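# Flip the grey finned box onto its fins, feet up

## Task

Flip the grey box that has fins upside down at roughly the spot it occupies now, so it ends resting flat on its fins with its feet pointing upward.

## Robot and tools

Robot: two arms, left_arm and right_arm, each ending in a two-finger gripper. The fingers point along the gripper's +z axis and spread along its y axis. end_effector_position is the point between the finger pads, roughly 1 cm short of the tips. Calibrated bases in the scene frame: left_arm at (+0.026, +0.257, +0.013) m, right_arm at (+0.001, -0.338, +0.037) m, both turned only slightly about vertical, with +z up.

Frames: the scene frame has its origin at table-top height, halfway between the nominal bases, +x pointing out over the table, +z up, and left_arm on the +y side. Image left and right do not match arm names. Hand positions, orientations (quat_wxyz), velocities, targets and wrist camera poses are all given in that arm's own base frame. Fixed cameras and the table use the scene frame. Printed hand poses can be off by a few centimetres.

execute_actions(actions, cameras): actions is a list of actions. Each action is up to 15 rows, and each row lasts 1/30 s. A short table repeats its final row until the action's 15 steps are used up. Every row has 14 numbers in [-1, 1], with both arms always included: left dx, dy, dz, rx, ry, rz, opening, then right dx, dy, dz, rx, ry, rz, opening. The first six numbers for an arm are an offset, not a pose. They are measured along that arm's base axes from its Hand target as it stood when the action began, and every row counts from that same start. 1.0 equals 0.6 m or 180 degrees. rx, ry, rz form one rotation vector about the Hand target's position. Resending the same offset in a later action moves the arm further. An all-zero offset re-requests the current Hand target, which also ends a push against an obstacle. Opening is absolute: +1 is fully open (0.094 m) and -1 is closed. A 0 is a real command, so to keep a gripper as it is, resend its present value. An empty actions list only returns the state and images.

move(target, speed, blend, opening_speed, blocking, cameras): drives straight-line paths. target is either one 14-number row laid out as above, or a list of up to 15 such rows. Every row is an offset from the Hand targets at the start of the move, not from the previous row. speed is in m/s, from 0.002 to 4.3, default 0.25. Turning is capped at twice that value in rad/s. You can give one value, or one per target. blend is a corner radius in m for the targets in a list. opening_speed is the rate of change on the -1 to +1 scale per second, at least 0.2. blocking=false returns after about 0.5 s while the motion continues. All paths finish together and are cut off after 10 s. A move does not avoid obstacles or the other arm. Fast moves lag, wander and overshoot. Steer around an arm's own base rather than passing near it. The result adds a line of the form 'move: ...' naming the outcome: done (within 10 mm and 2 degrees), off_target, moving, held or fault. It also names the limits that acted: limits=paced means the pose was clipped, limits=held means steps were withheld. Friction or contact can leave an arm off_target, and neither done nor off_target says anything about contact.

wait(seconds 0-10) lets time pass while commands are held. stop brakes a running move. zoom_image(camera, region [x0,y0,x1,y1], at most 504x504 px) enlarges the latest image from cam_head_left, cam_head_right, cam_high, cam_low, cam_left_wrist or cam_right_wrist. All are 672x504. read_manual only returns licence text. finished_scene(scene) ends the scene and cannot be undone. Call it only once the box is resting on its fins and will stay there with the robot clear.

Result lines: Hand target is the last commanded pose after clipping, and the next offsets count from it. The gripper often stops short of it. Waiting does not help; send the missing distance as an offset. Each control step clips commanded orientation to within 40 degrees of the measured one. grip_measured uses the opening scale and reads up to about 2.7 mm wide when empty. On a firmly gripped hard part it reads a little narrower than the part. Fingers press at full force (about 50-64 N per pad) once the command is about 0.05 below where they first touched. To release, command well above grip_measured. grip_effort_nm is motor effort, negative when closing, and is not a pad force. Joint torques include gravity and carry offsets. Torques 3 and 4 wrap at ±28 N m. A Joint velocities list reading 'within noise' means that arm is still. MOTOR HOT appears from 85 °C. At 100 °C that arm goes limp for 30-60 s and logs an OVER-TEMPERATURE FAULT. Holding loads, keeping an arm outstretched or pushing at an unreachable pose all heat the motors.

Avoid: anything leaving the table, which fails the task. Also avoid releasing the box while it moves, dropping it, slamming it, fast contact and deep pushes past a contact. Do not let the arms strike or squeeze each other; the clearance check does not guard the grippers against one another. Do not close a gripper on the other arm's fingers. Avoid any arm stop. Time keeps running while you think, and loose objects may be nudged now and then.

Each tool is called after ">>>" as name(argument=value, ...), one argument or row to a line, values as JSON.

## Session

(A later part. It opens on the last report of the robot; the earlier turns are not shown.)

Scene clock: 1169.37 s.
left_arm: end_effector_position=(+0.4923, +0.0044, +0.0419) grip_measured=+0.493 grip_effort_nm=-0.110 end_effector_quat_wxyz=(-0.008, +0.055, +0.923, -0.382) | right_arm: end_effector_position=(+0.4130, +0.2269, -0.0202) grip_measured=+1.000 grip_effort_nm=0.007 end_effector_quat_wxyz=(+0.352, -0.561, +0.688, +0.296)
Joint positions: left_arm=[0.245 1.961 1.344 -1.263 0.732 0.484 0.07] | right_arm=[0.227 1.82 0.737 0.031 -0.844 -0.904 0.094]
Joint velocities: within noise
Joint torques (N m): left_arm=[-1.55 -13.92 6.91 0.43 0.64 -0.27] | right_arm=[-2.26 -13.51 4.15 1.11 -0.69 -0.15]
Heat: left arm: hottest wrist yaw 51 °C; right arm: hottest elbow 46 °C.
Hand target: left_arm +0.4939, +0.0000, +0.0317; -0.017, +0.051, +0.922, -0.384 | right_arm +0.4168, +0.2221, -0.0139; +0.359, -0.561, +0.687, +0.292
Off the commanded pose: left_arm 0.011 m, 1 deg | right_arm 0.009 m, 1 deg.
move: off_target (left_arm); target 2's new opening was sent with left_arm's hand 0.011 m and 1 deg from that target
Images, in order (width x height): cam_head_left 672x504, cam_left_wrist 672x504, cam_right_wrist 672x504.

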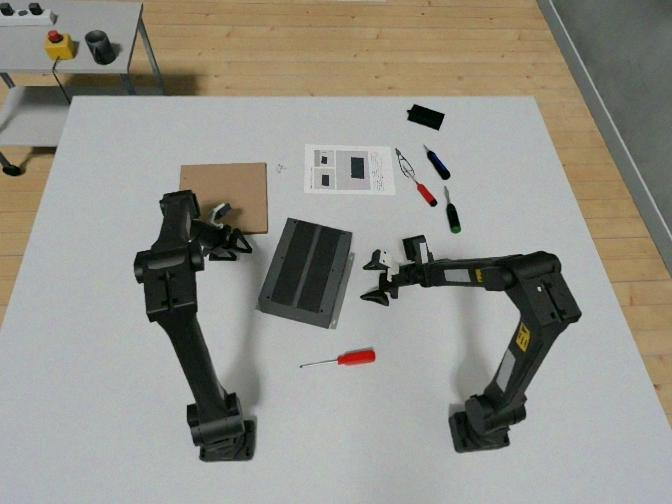

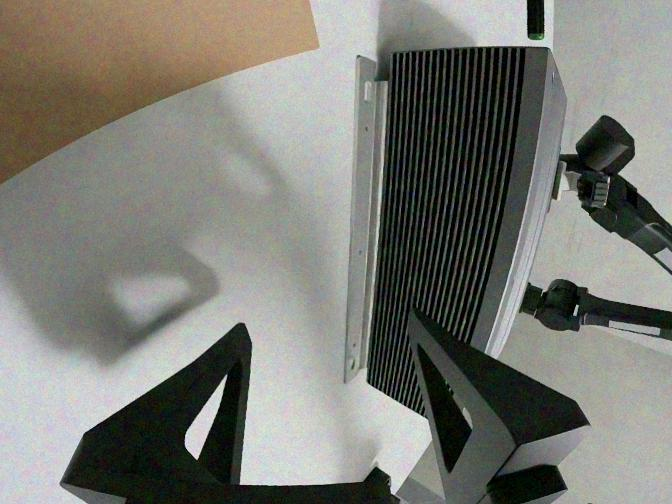

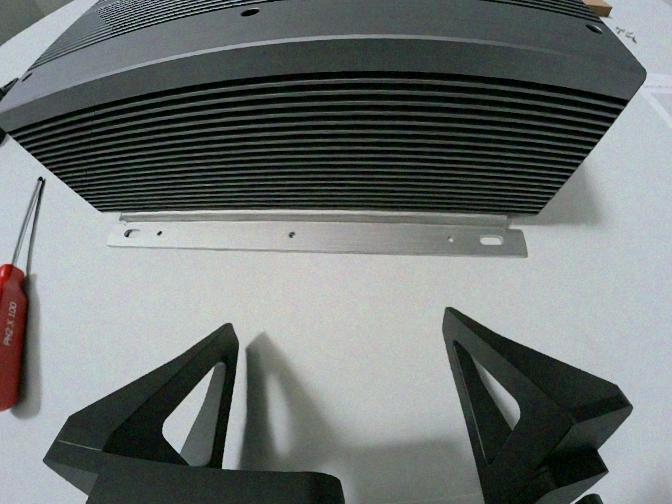

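>>> move(
  target=[
    [0.0,-0.06,-0.017,0,0,0,0.49,0.0,0.06,0,0,0,0,1],
    [-0.04,-0.32,-0.005,0,0,0,0.49,0.03,0.265,0,0,0,0,1],
    [-0.04,-0.33,0.08,0,0,0,0.49,0.035,0.28,0,0,0,0,1],
  ],
  speed=[0.1,0.07,0.05],
  cameras=["cam_high","cam_left_wrist","cam_right_wrist"],
)

Scene clock: 1182.03 s.
left_arm: end_effector_position=(+0.4955, -0.0701, +0.0311) grip_measured=+0.488 grip_effort_nm=0.115 end_effector_quat_wxyz=(+0.018, -0.051, +0.941, -0.334) | right_arm: end_effector_position=(+0.4152, +0.2896, -0.0210) grip_measured=+1.000 grip_effort_nm=0.017 end_effector_quat_wxyz=(+0.332, -0.515, +0.741, +0.273)
Joint positions: left_arm=[0.079 1.835 1.157 -0.869 0.682 -0.038 0.07] | right_arm=[0.404 1.822 0.756 0.155 -0.648 -0.583 0.094]
Joint velocities: within noise
Joint torques (N m): left_arm=[-18.02 -19.19 7.06 -2.07 4.79 0.05] | right_arm=[10.7 -6.24 14.24 3.73 -0.43 0.34]
Heat: left arm: hottest elbow 48 °C; right arm: hottest elbow 44 °C.
Hand target: left_arm +0.4699, -0.1981, +0.0796; -0.017, +0.051, +0.922, -0.384 | right_arm +0.4378, +0.3899, -0.0138; +0.359, -0.561, +0.687, +0.292
Off the commanded pose: left_arm 0.139 m, 14 deg | right_arm 0.103 m, 9 deg.
move: off_target (left_arm, right_arm)
Images, in order (width x height): cam_high 672x504, cam_left_wrist 672x504, cam_right_wrist 672x504.

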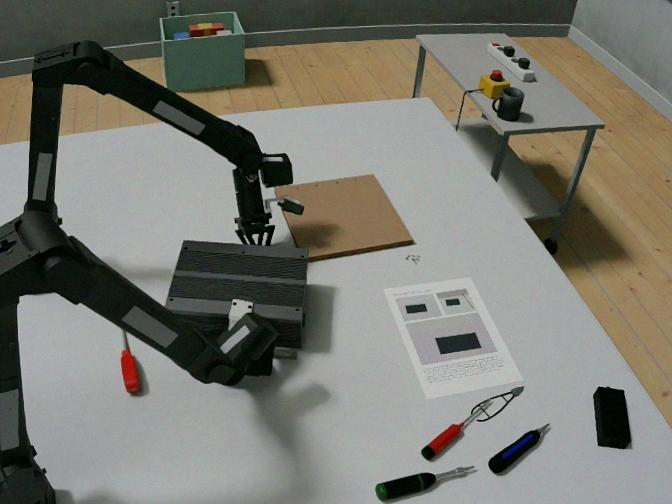

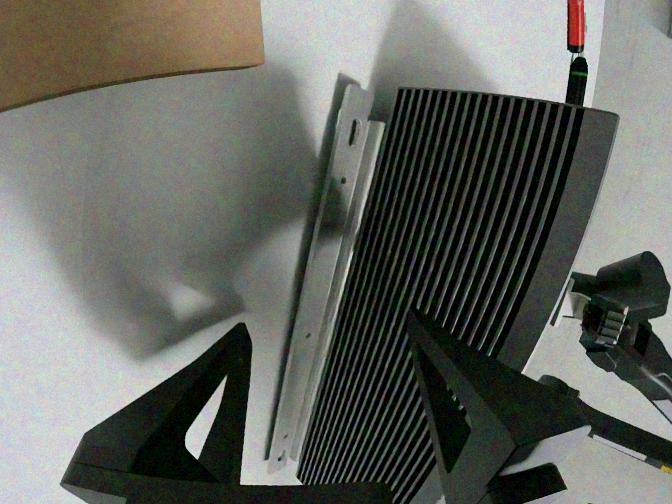

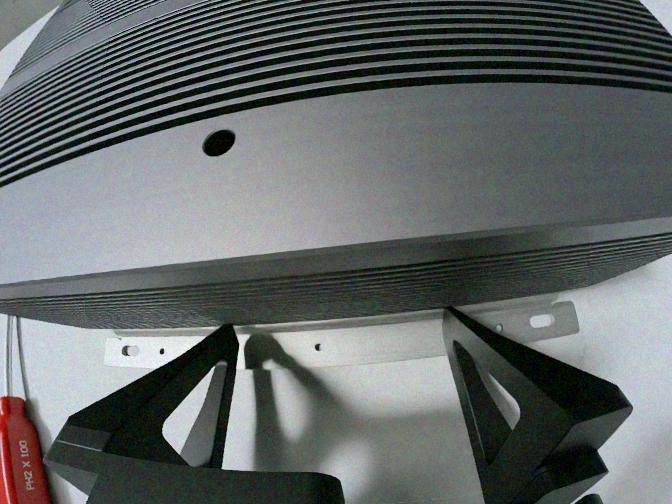

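>>> move(
  target=[-0.005,0,0.12,0,0,0,0.49,0,0,0,0,0,0,1],
  speed=0.06,
  cameras=["cam_high","cam_left_wrist"],
)

Scene clock: 1187.53 s.
left_arm: end_effector_position=(+0.4880, -0.1045, +0.1215) grip_measured=+0.488 grip_effort_nm=0.115 end_effector_quat_wxyz=(+0.013, -0.025, +0.937, -0.349) | right_arm: end_effector_position=(+0.4203, +0.2979, -0.0206) grip_measured=+1.000 grip_effort_nm=0.012 end_effector_quat_wxyz=(+0.344, -0.527, +0.731, +0.263)
Joint positions: left_arm=[0.017 1.697 1.229 -1.062 0.712 -0.052 0.07] | right_arm=[0.419 1.834 0.768 0.179 -0.633 -0.599 0.094]
Joint velocities: within noise
Joint torques (N m): left_arm=[-14.15 -15.5 9.32 -1.31 3.57 -0.06] | right_arm=[10.64 -6.48 14 2.85 -0.95 0.49]
Heat: left arm: hottest wrist yaw 57 °C; right arm: hottest elbow 45 °C.
Hand target: left_arm +0.4670, -0.1979, +0.1516; -0.017, +0.051, +0.922, -0.384 | right_arm +0.4379, +0.3900, -0.0138; +0.359, -0.561, +0.687, +0.292
Off the commanded pose: left_arm 0.101 m, 10 deg | right_arm 0.094 m, 7 deg.
move: off_target (left_arm, right_arm)
Images, in order (width x height): cam_high 672x504, cam_left_wrist 672x504.

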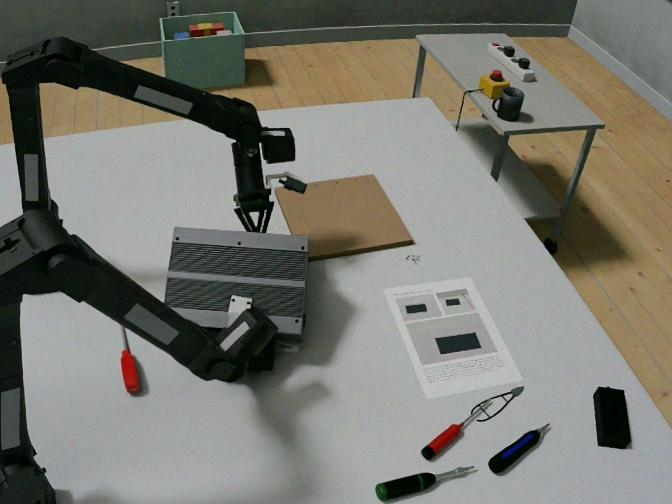

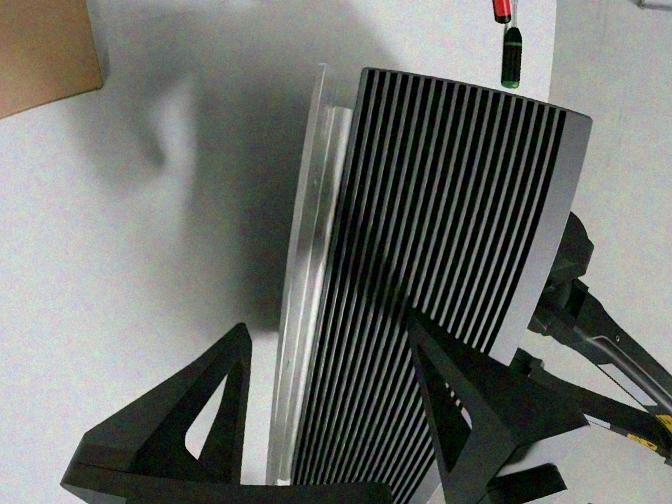

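>>> move(
  target=[0.0,-0.02,0.11,-0.08,0.016,0,0.49,0,0,0,0,0,0,1],
  speed=0.06,
  cameras=["cam_high","cam_left_wrist","cam_right_wrist"],
)

Scene clock: 1197.30 s.
left_arm: end_effector_position=(+0.4851, -0.1248, +0.1823) grip_measured=+0.491 grip_effort_nm=-0.046 end_effector_quat_wxyz=(-0.003, -0.015, +0.887, -0.461) | right_arm: end_effector_position=(+0.4215, +0.3010, -0.0247) grip_measured=+1.000 grip_effort_nm=0.007 end_effector_quat_wxyz=(+0.344, -0.528, +0.730, +0.263)
Joint positions: left_arm=[0.034 1.685 1.298 -1.216 0.958 0.016 0.07] | right_arm=[0.424 1.849 0.774 0.192 -0.63 -0.597 0.094]
Joint velocities: within noise
Joint torques (N m): left_arm=[-13.1 -15.68 9.81 -0.87 4.06 -0.3] | right_arm=[10.05 -7.88 13.67 2.28 -1.02 0.45]
Heat: left arm: hottest wrist yaw 63 °C; right arm: hottest elbow 48 °C.
Hand target: left_arm +0.4669, -0.2100, +0.2177; -0.033, +0.043, +0.866, -0.498 | right_arm +0.4378, +0.3900, -0.0139; +0.359, -0.561, +0.687, +0.292
Off the commanded pose: left_arm 0.094 m, 9 deg | right_arm 0.091 m, 7 deg.
move: off_target (left_arm, right_arm)
Images, in order (width x height): cam_high 672x504, cam_left_wrist 672x504, cam_right_wrist 672x504.

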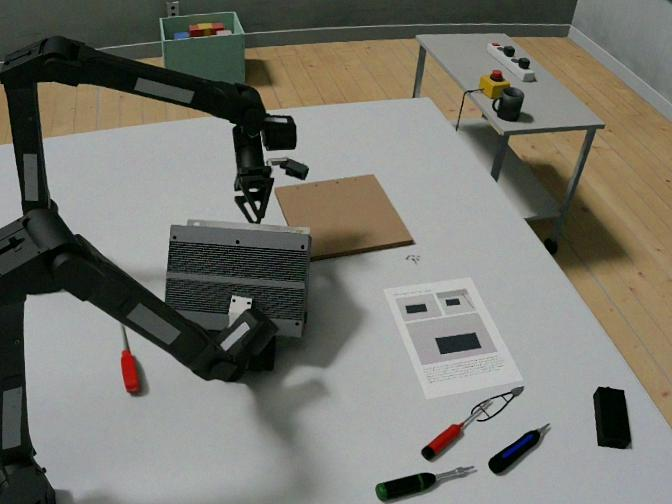

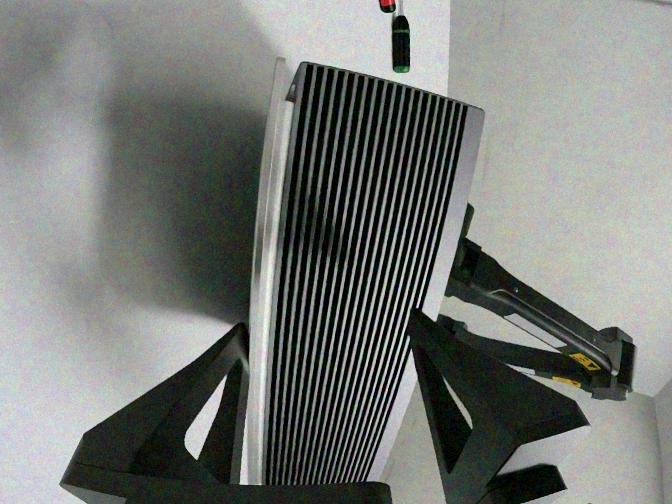

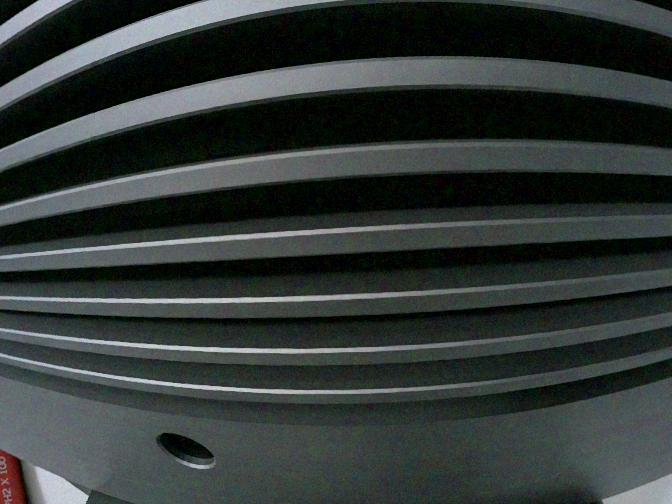

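>>> move(
  target=[0.0,0.02,0.06,-0.1,0.02,0,0.6,0,-0.06,0,0,0,0,1],
  speed=0.06,
  cameras=["cam_high","cam_left_wrist","cam_right_wrist"],
)

Scene clock: 1210.17 s.
left_arm: end_effector_position=(+0.4553, -0.1961, +0.2562) grip_measured=+0.599 grip_effort_nm=0.046 end_effector_quat_wxyz=(-0.053, +0.028, +0.776, -0.628) | right_arm: end_effector_position=(+0.4299, +0.3294, -0.0223) grip_measured=+1.000 grip_effort_nm=-0.002 end_effector_quat_wxyz=(+0.351, -0.548, +0.702, +0.288)
Joint positions: left_arm=[-0.06 1.703 1.343 -1.489 1.356 0.236 0.075] | right_arm=[0.452 1.897 0.842 0.192 -0.686 -0.611 0.094]
Joint velocities: within noise
Joint torques (N m): left_arm=[-1.08 -10.93 10.55 -0.16 0.69 0.03] | right_arm=[1.96 -12.69 8.08 1.4 -0.43 0.01]
Heat: left arm: hottest wrist yaw 67 °C; right arm: hottest elbow 51 °C.
Hand target: left_arm +0.4669, -0.1980, +0.2538; -0.053, +0.032, +0.776, -0.628 | right_arm +0.4379, +0.3539, -0.0138; +0.359, -0.561, +0.687, +0.292
Off the commanded pose: left_arm 0.012 m, 0 deg | right_arm 0.027 m, 3 deg.
move: off_target (left_arm, right_arm)
Images, in order (width x height): cam_high 672x504, cam_left_wrist 672x504, cam_right_wrist 672x504.

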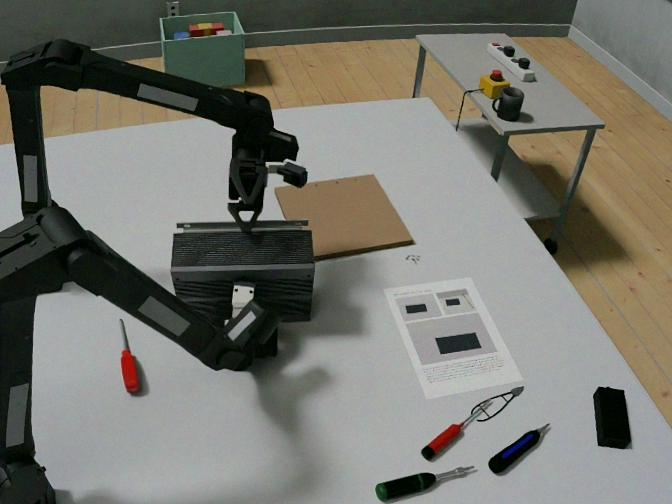

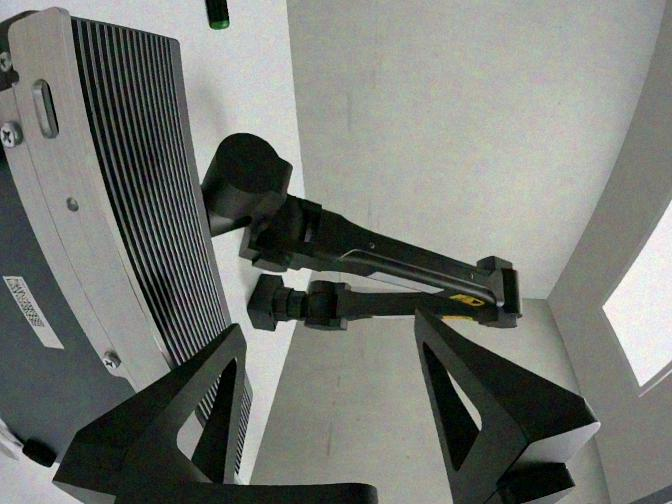

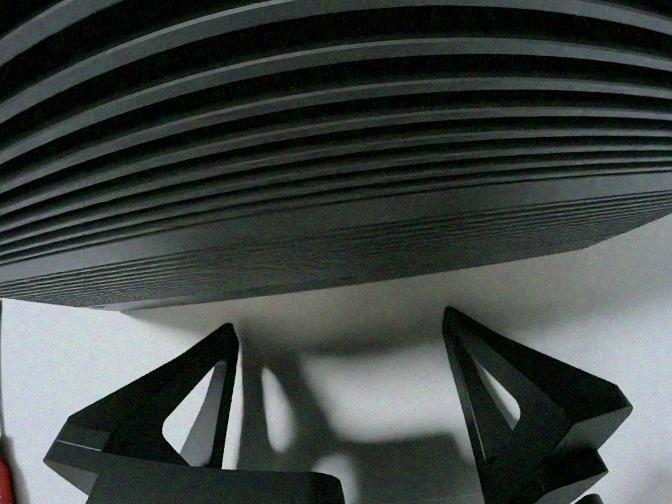

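>>> move(
  target=[
    [0.0,0.0,0.03,0,0,0,0.6,-0.025,-0.1,0,0,0,0,1],
    [0.0,0.0,0.03,0,0,0,0.6,-0.06,-0.24,0,0,0,0,1],
  ],
  speed=0.035,
)

Scene clock: 1237.27 s.
left_arm: end_effector_position=(+0.4562, -0.1962, +0.2656) grip_measured=+0.599 grip_effort_nm=0.051 end_effector_quat_wxyz=(-0.061, +0.021, +0.776, -0.628) | right_arm: end_effector_position=(+0.3985, +0.2148, -0.0196) grip_measured=+1.000 grip_effort_nm=0.002 end_effector_quat_wxyz=(+0.353, -0.561, +0.688, +0.296)
Joint positions: left_arm=[-0.06 1.703 1.368 -1.536 1.356 0.237 0.075] | right_arm=[0.205 1.792 0.693 0.027 -0.855 -0.934 0.094]
Joint velocities: within noise
Joint torques (N m): left_arm=[-0.91 -12.22 10.97 -0.14 0.7 0.03] | right_arm=[-1.61 -12.1 4.07 0.92 -0.71 -0.15]
Heat: left arm: hottest elbow 49 °C; right arm: hottest elbow 47 °C.
Hand target: left_arm +0.4669, -0.1980, +0.2716; -0.053, +0.032, +0.776, -0.628 | right_arm +0.4019, +0.2099, -0.0137; +0.359, -0.561, +0.687, +0.292
Off the commanded pose: left_arm 0.012 m, 2 deg | right_arm 0.008 m, 1 deg.
move: off_target (left_arm)

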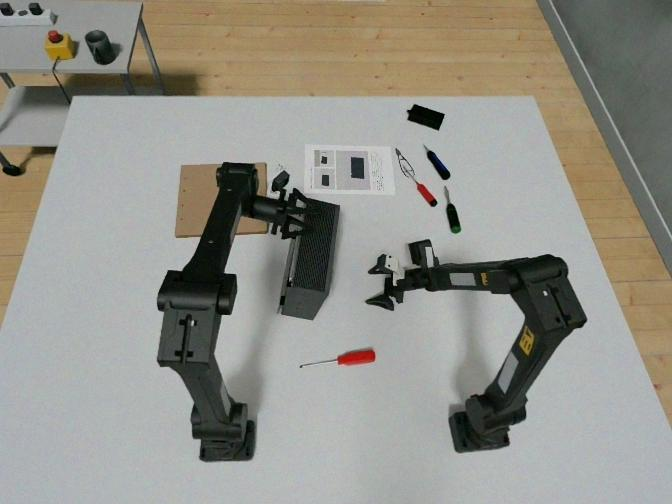

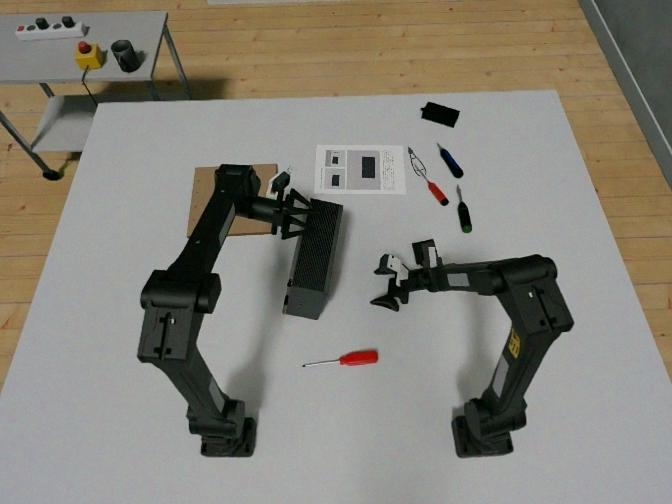

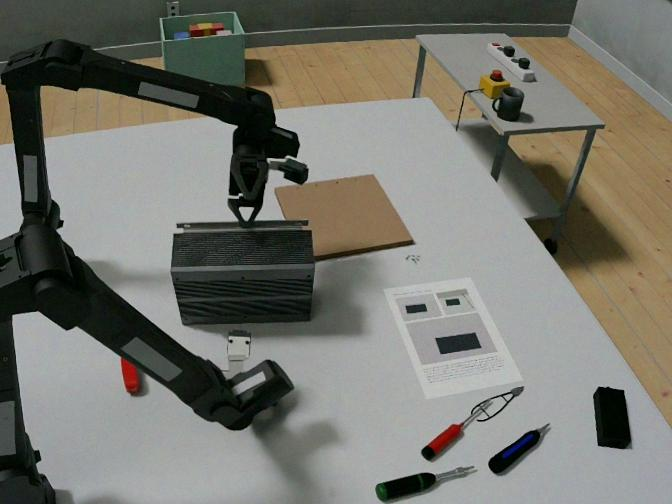

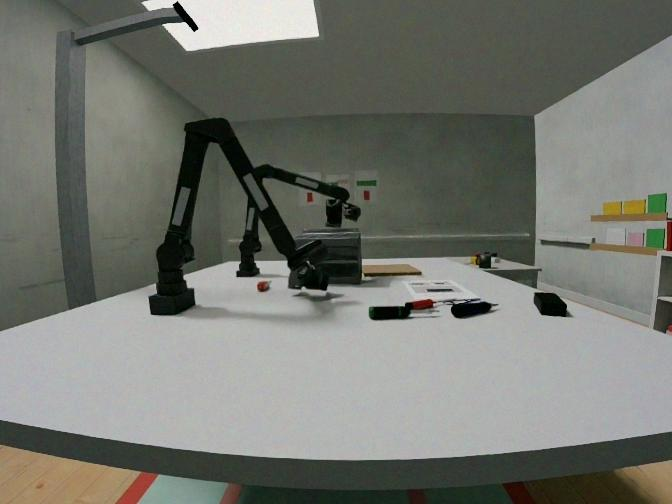

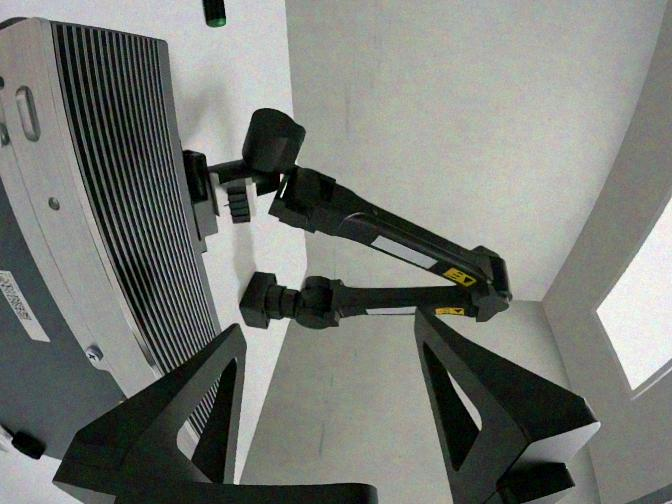

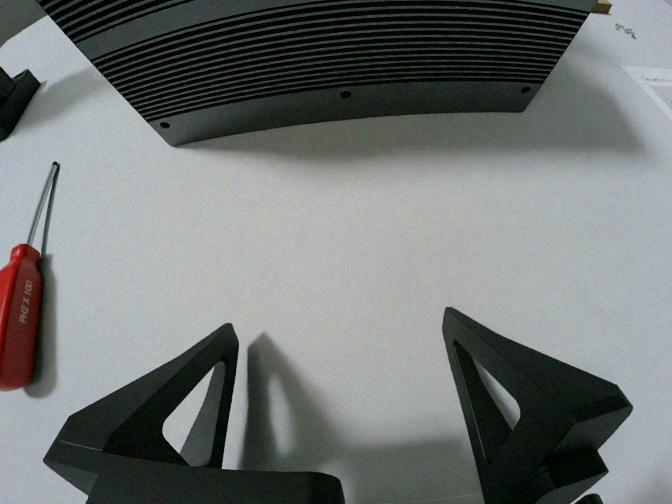

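>>> move(
  target=[
    [0.03,0.2,0,0,0,0,0.6,0,0,0.24,0.08,-0.021,0,1],
    [0.03,0.22,-0.11,0,0,0,-1,0.03,0.13,0.27,0.08,-0.021,0,1],
  ],
  speed=0.2,
  cameras=["cam_head_left","cam_low","cam_left_wrist","cam_right_wrist"],
)

Scene clock: 1271.40 s.
left_arm: end_effector_position=(+0.4824, -0.0709, +0.2131) grip_measured=-0.988 grip_effort_nm=-0.598 end_effector_quat_wxyz=(+0.008, -0.007, +0.802, -0.597) | right_arm: end_effector_position=(+0.4069, +0.2787, +0.1358) grip_measured=+1.000 grip_effort_nm=0.007 end_effector_quat_wxyz=(+0.436, -0.516, +0.643, +0.360)
Joint positions: left_arm=[0.194 1.806 1.384 -1.67 1.235 0.552 0.001] | right_arm=[0.315 1.505 0.722 0.12 -0.944 -0.548 0.094]
Joint velocities: within noise
Joint torques (N m): left_arm=[-0.15 -12.69 7.66 -0.55 0.52 0.03] | right_arm=[0.32 -8.53 9.29 2.4 -0.3 0.06]
Heat: left arm: hottest elbow 52 °C; right arm: hottest elbow 41 °C.
Hand target: left_arm +0.4849, -0.0660, +0.2058; -0.053, +0.032, +0.776, -0.628 | right_arm +0.4200, +0.2879, +0.1482; +0.449, -0.521, +0.633, +0.357
Off the commanded pose: left_arm 0.009 m, 10 deg | right_arm 0.020 m, 2 deg.
joint sent to its limit (left arm) — joint 4 (wrist pitch), lower limit. The joint targets are off in orientation, not in position.
move: off_target (left_arm, right_arm); target 2's new opening was sent with left_arm's hand 0.009 m and 10 deg from that target
Images, in order (width x height): cam_head_left 672x504, cam_low 672x504, cam_left_wrist 672x504, cam_right_wrist 672x504.

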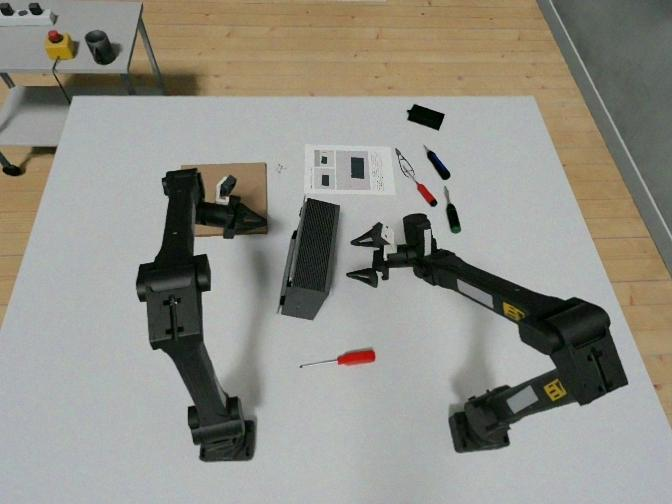

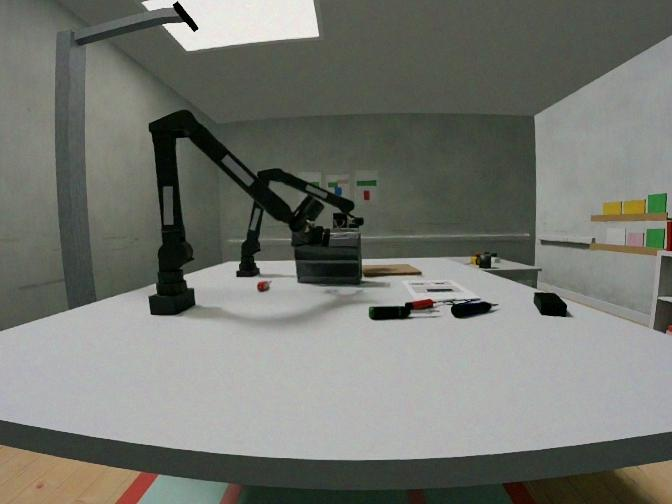

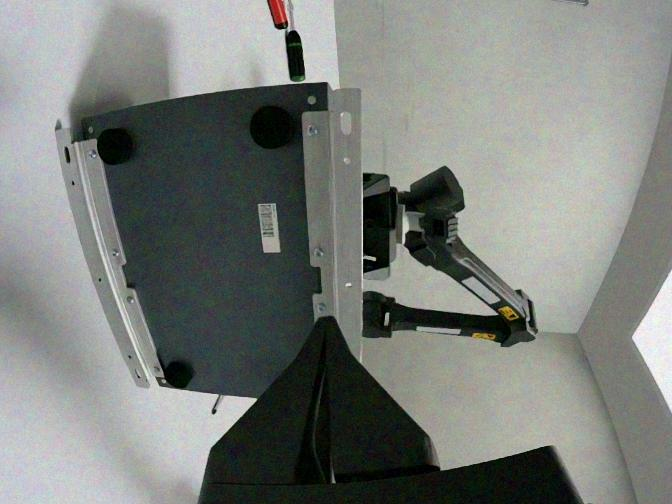

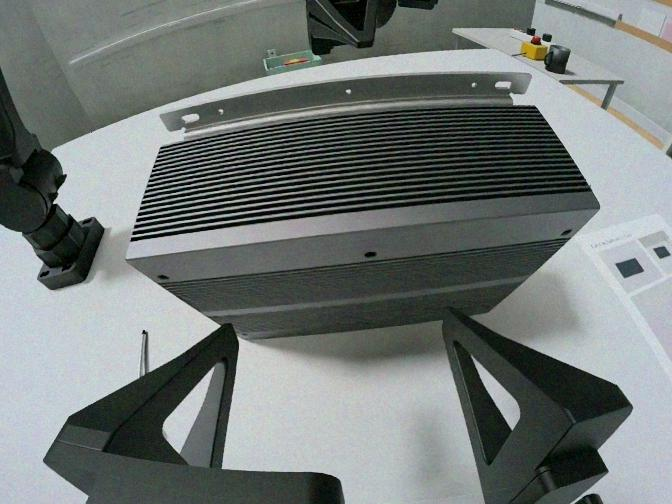

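>>> move(
  target=[
    [0,-0.05,0,0,0,0,-1,0.0,0.05,0.02,0,0,0,1],
    [-0.02,-0.18,0,0,0,0,-1,0.0,0.05,0.02,0,0,0,1],
  ],
  speed=[0.1,0.04],
  cameras=["cam_high","cam_low","cam_left_wrist","cam_right_wrist"],
)

Scene clock: 1283.33 s.
left_arm: end_effector_position=(+0.4746, -0.1699, +0.2165) grip_measured=-0.989 grip_effort_nm=-0.593 end_effector_quat_wxyz=(-0.041, +0.038, +0.775, -0.630) | right_arm: end_effector_position=(+0.4069, +0.3055, +0.1447) grip_measured=+1.000 grip_effort_nm=0.007 end_effector_quat_wxyz=(+0.433, -0.515, +0.646, +0.359)
Joint positions: left_arm=[-0.004 1.825 1.384 -1.615 1.338 0.48 0.001] | right_arm=[0.38 1.505 0.748 0.137 -0.887 -0.486 0.094]
Joint velocities: within noise
Joint torques (N m): left_arm=[-1.55 -13.51 6.42 0.42 0.58 -0.22] | right_arm=[0.15 -9.17 9.7 2.35 -0.23 0.06]
Heat: left arm: hottest elbow 51 °C; right arm: hottest elbow 41 °C.
Hand target: left_arm +0.4729, -0.1739, +0.2057; -0.053, +0.032, +0.776, -0.628 | right_arm +0.4199, +0.3179, +0.1602; +0.449, -0.521, +0.633, +0.357
Off the commanded pose: left_arm 0.012 m, 2 deg | right_arm 0.024 m, 2 deg.
move: off_target (left_arm, right_arm)
Images, in order (width x height): cam_high 672x504, cam_low 672x504, cam_left_wrist 672x504, cam_right_wrist 672x504.

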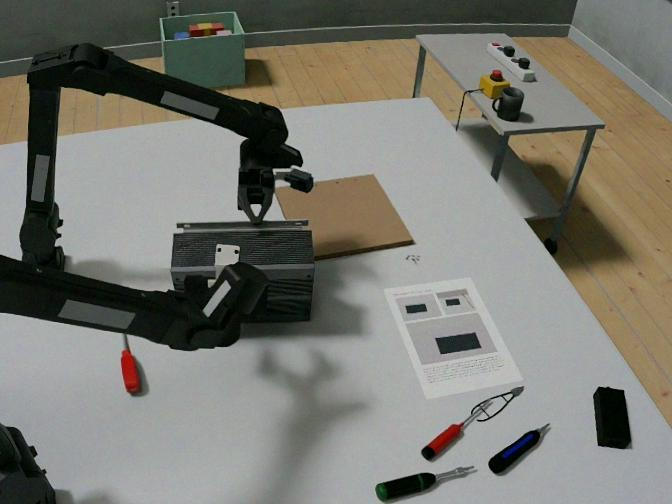

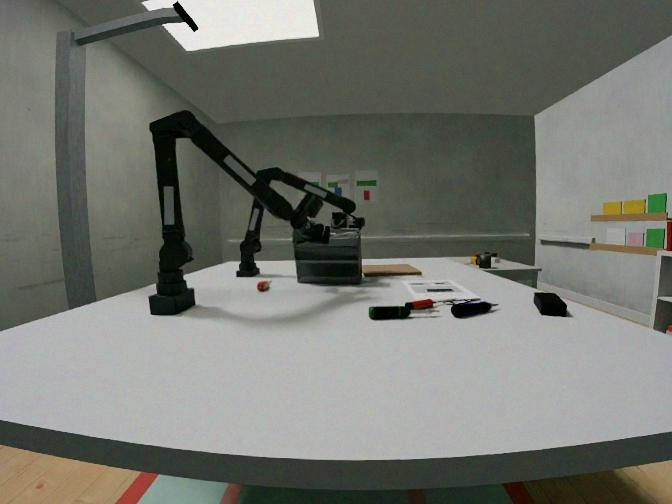

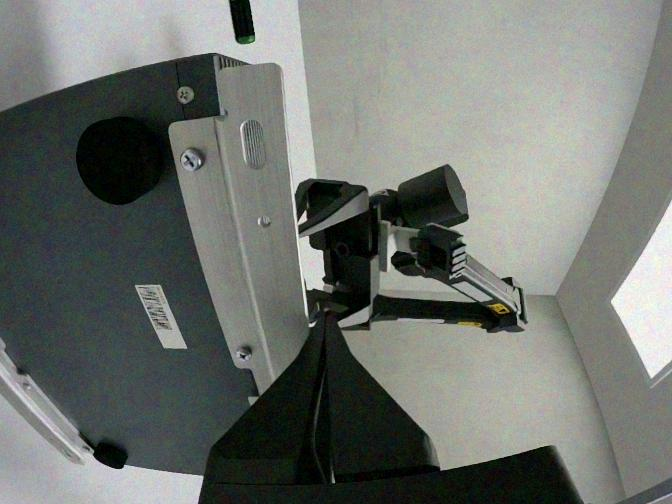

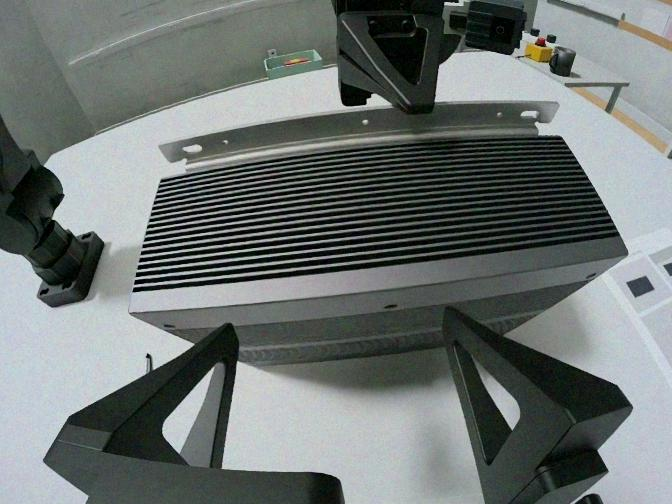

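>>> move(
  target=[
    [0,-0.02,-0.0,0,0,0,-1,0.0,0.02,-0.025,0,0,0,1],
    [-0.015,-0.11,0,0,0,0,-1,0.0,0.02,-0.025,0,0,0,1],
  ],
  speed=[0.05,0.03],
  cameras=["cam_high","cam_low","cam_left_wrist","cam_right_wrist"],
)

Scene clock: 1291.63 s.
left_arm: end_effector_position=(+0.4752, -0.2249, +0.2241) grip_measured=-0.989 grip_effort_nm=-0.574 end_effector_quat_wxyz=(-0.026, +0.040, +0.771, -0.635) | right_arm: end_effector_position=(+0.4086, +0.3169, +0.1309) grip_measured=+1.000 grip_effort_nm=0.002 end_effector_quat_wxyz=(+0.434, -0.516, +0.646, +0.358)
Joint positions: left_arm=[-0.115 1.71 1.262 -1.012 1.375 -0.103 0.001] | right_arm=[0.405 1.55 0.748 0.199 -0.865 -0.467 0.094]
Joint velocities: within noise
Joint torques (N m): left_arm=[-3.66 -12.69 6.06 1.09 0.26 -0.29] | right_arm=[0.67 -9.47 9.33 2.62 -0.23 0.06]
Heat: left arm: hottest elbow 49 °C; right arm: hottest elbow 42 °C.
Hand target: left_arm +0.4639, -0.2401, +0.2058; -0.053, +0.032, +0.776, -0.628 | right_arm +0.4198, +0.3300, +0.1451; +0.449, -0.521, +0.633, +0.357
Off the commanded pose: left_arm 0.026 m, 3 deg | right_arm 0.022 m, 2 deg.
move: off_target (left_arm, right_arm)
Images, in order (width x height): cam_high 672x504, cam_low 672x504, cam_left_wrist 672x504, cam_right_wrist 672x504.

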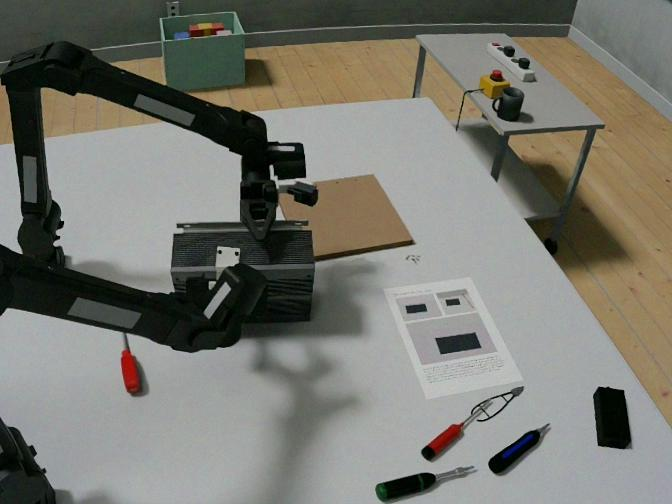

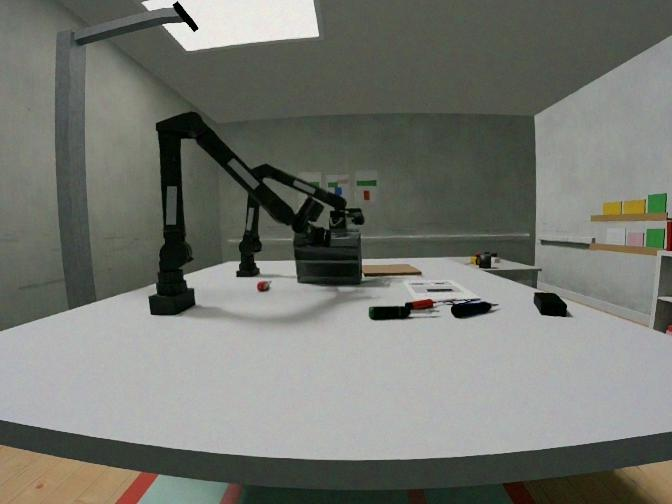

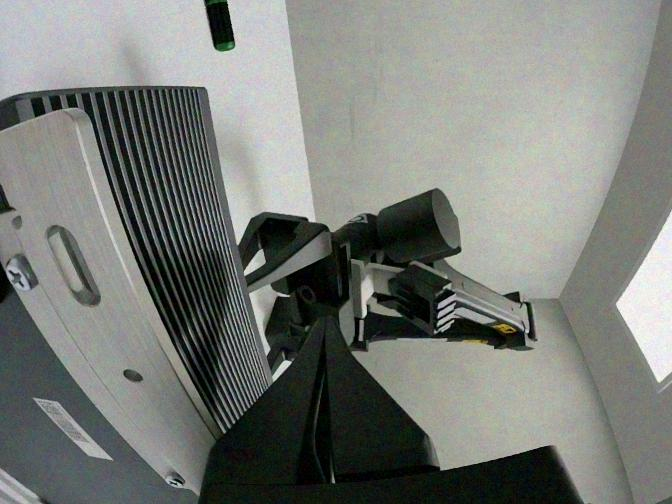

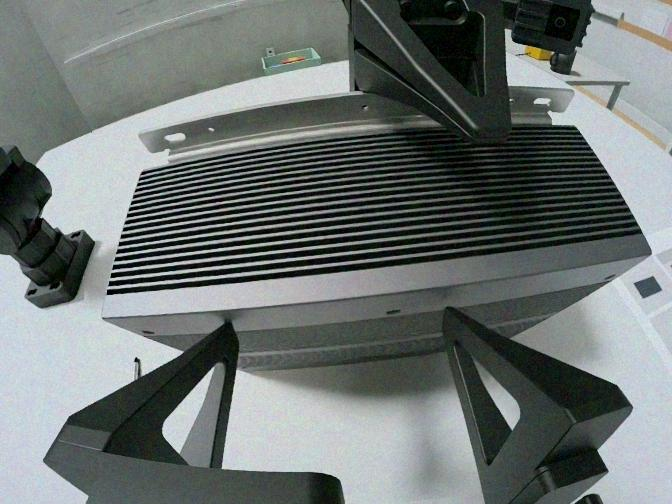

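>>> move(
  target=[
    [0.015,0.12,0.02,0,0,0,-1,0,0,0,0,0,0,1],
    [0.015,0.12,-0.085,0,0,0,-1,0,0,0,0,0,0,1],
    [-0.015,-0.11,-0.075,0,0,0,-1,0,0,0,0,0,0,1],
  ],
  speed=[0.15,0.1,0.04],
  cameras=["cam_low","cam_left_wrist","cam_right_wrist"],
)

Scene clock: 1302.17 s.
left_arm: end_effector_position=(+0.4804, -0.2564, +0.2300) grip_measured=-0.989 grip_effort_nm=-0.549 end_effector_quat_wxyz=(+0.013, +0.038, +0.763, -0.645) | right_arm: end_effector_position=(+0.4083, +0.2994, +0.1111) grip_measured=+1.000 grip_effort_nm=0.002 end_effector_quat_wxyz=(+0.419, -0.501, +0.670, +0.352)
Joint positions: left_arm=[-0.177 1.632 1.113 -0.337 1.347 -0.656 0] | right_arm=[0.375 1.562 0.722 0.184 -0.853 -0.469 0.094]
Joint velocities: within noise
Joint torques (N m): left_arm=[-9.11 -6.48 4.12 1.73 -0.77 0.04] | right_arm=[3.14 -11.22 10.48 2.97 -0.85 0.09]
Heat: left arm: hottest elbow 48 °C; right arm: hottest elbow 42 °C.
Hand target: left_arm +0.4549, -0.3059, +0.1606; -0.053, +0.032, +0.776, -0.628 | right_arm +0.4199, +0.3299, +0.1451; +0.449, -0.521, +0.633, +0.357
Off the commanded pose: left_arm 0.089 m, 8 deg | right_arm 0.047 m, 6 deg.
move: off_target (left_arm, right_arm)
Images, in order (width x height): cam_low 672x504, cam_left_wrist 672x504, cam_right_wrist 672x504.

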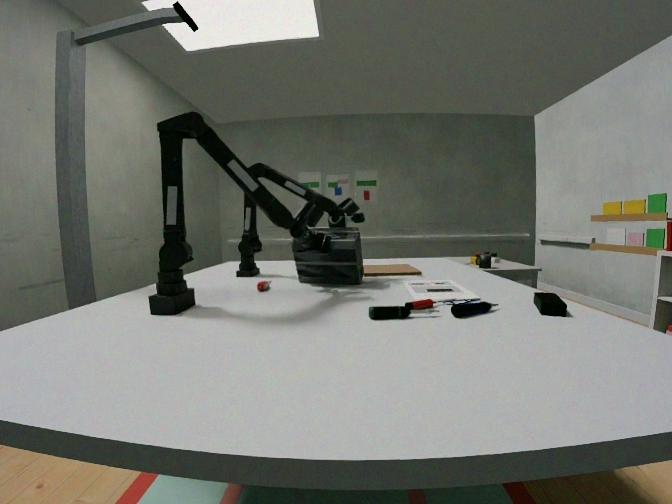

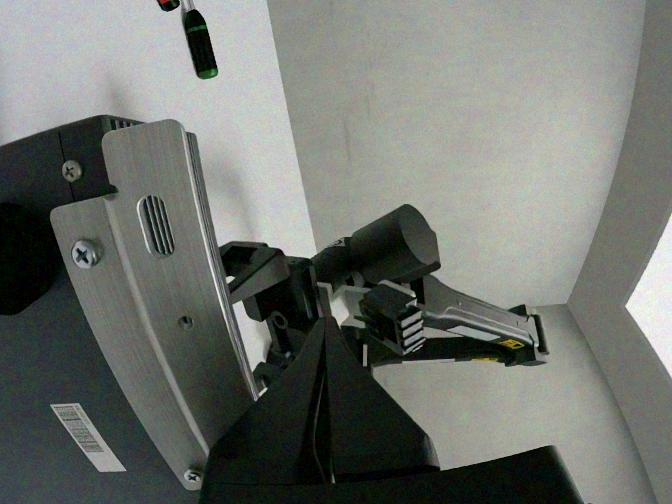

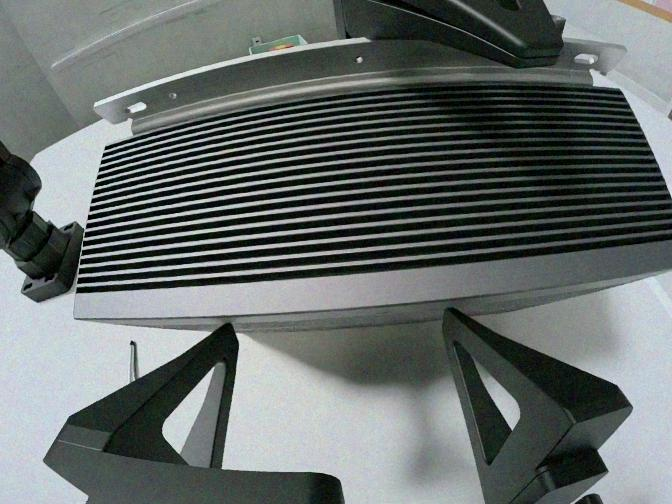

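>>> move(
  target=[0,0,0.02,0,0,0,-1,-0.025,-0.133,-0.05,0,0,0,1],
  speed=0.04,
  cameras=["cam_high","cam_low","cam_left_wrist","cam_right_wrist"],
)

Scene clock: 1315.23 s.
left_arm: end_effector_position=(+0.4544, -0.3068, +0.2223) grip_measured=-0.989 grip_effort_nm=-0.554 end_effector_quat_wxyz=(-0.020, +0.067, +0.764, -0.641) | right_arm: end_effector_position=(+0.3973, +0.2452, +0.0966) grip_measured=+1.000 grip_effort_nm=0.002 end_effector_quat_wxyz=(+0.427, -0.504, +0.656, +0.366)
Joint positions: left_arm=[-0.284 1.642 1.104 -0.294 1.328 -0.697 0] | right_arm=[0.24 1.556 0.652 0.163 -0.994 -0.601 0.094]
Joint velocities: within noise
Joint torques (N m): left_arm=[-0.79 -7.71 5.83 1.47 -0.1 -0.14] | right_arm=[0.15 -11.22 7.27 1.99 -0.91 -0.26]
Heat: left arm: hottest elbow 47 °C; right arm: hottest elbow 43 °C.
Hand target: left_arm +0.4549, -0.3060, +0.1726; -0.053, +0.032, +0.776, -0.628 | right_arm +0.4049, +0.2502, +0.1151; +0.449, -0.521, +0.633, +0.357
Off the commanded pose: left_arm 0.050 m, 6 deg | right_arm 0.021 m, 4 deg.
move: off_target (left_arm, right_arm)
Images, in order (width x height): cam_high 672x504, cam_low 672x504, cam_left_wrist 672x504, cam_right_wrist 672x504.

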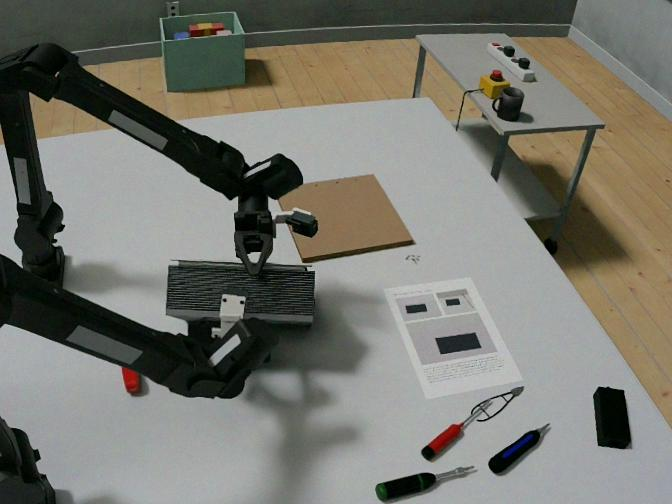

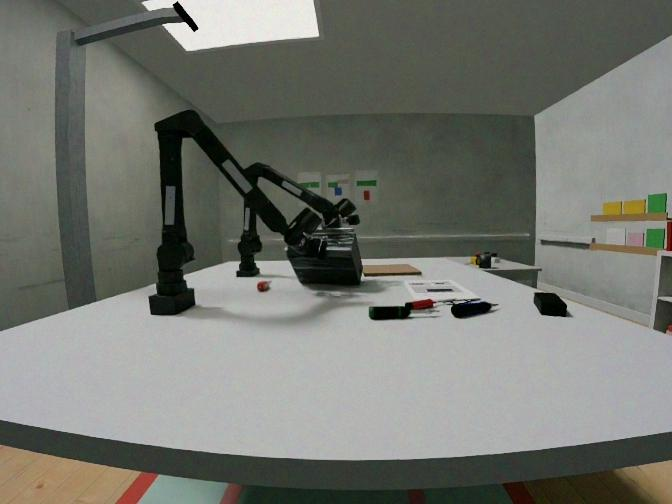

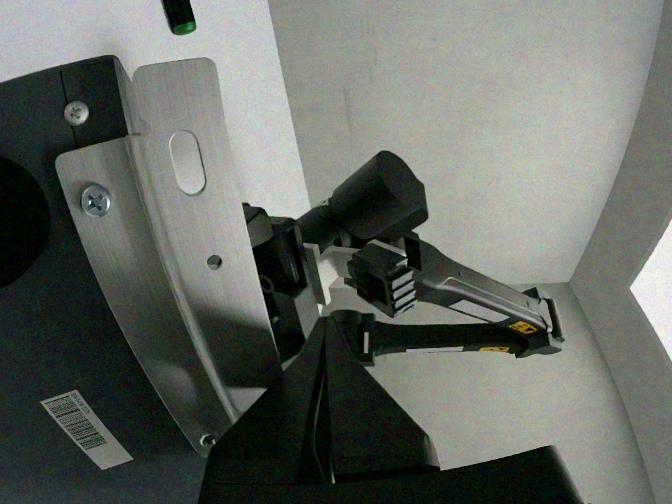

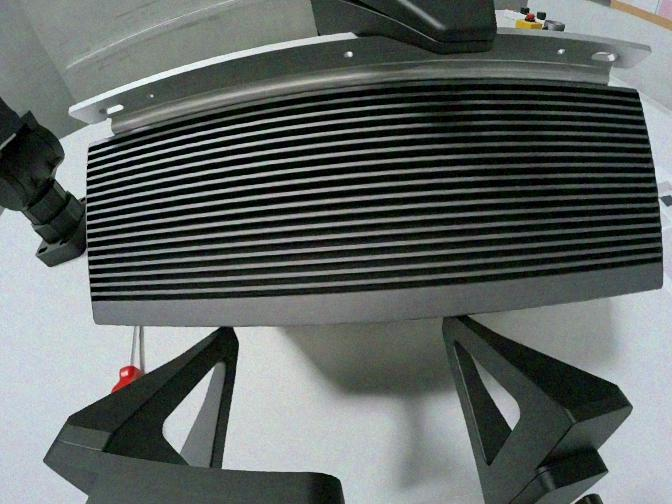

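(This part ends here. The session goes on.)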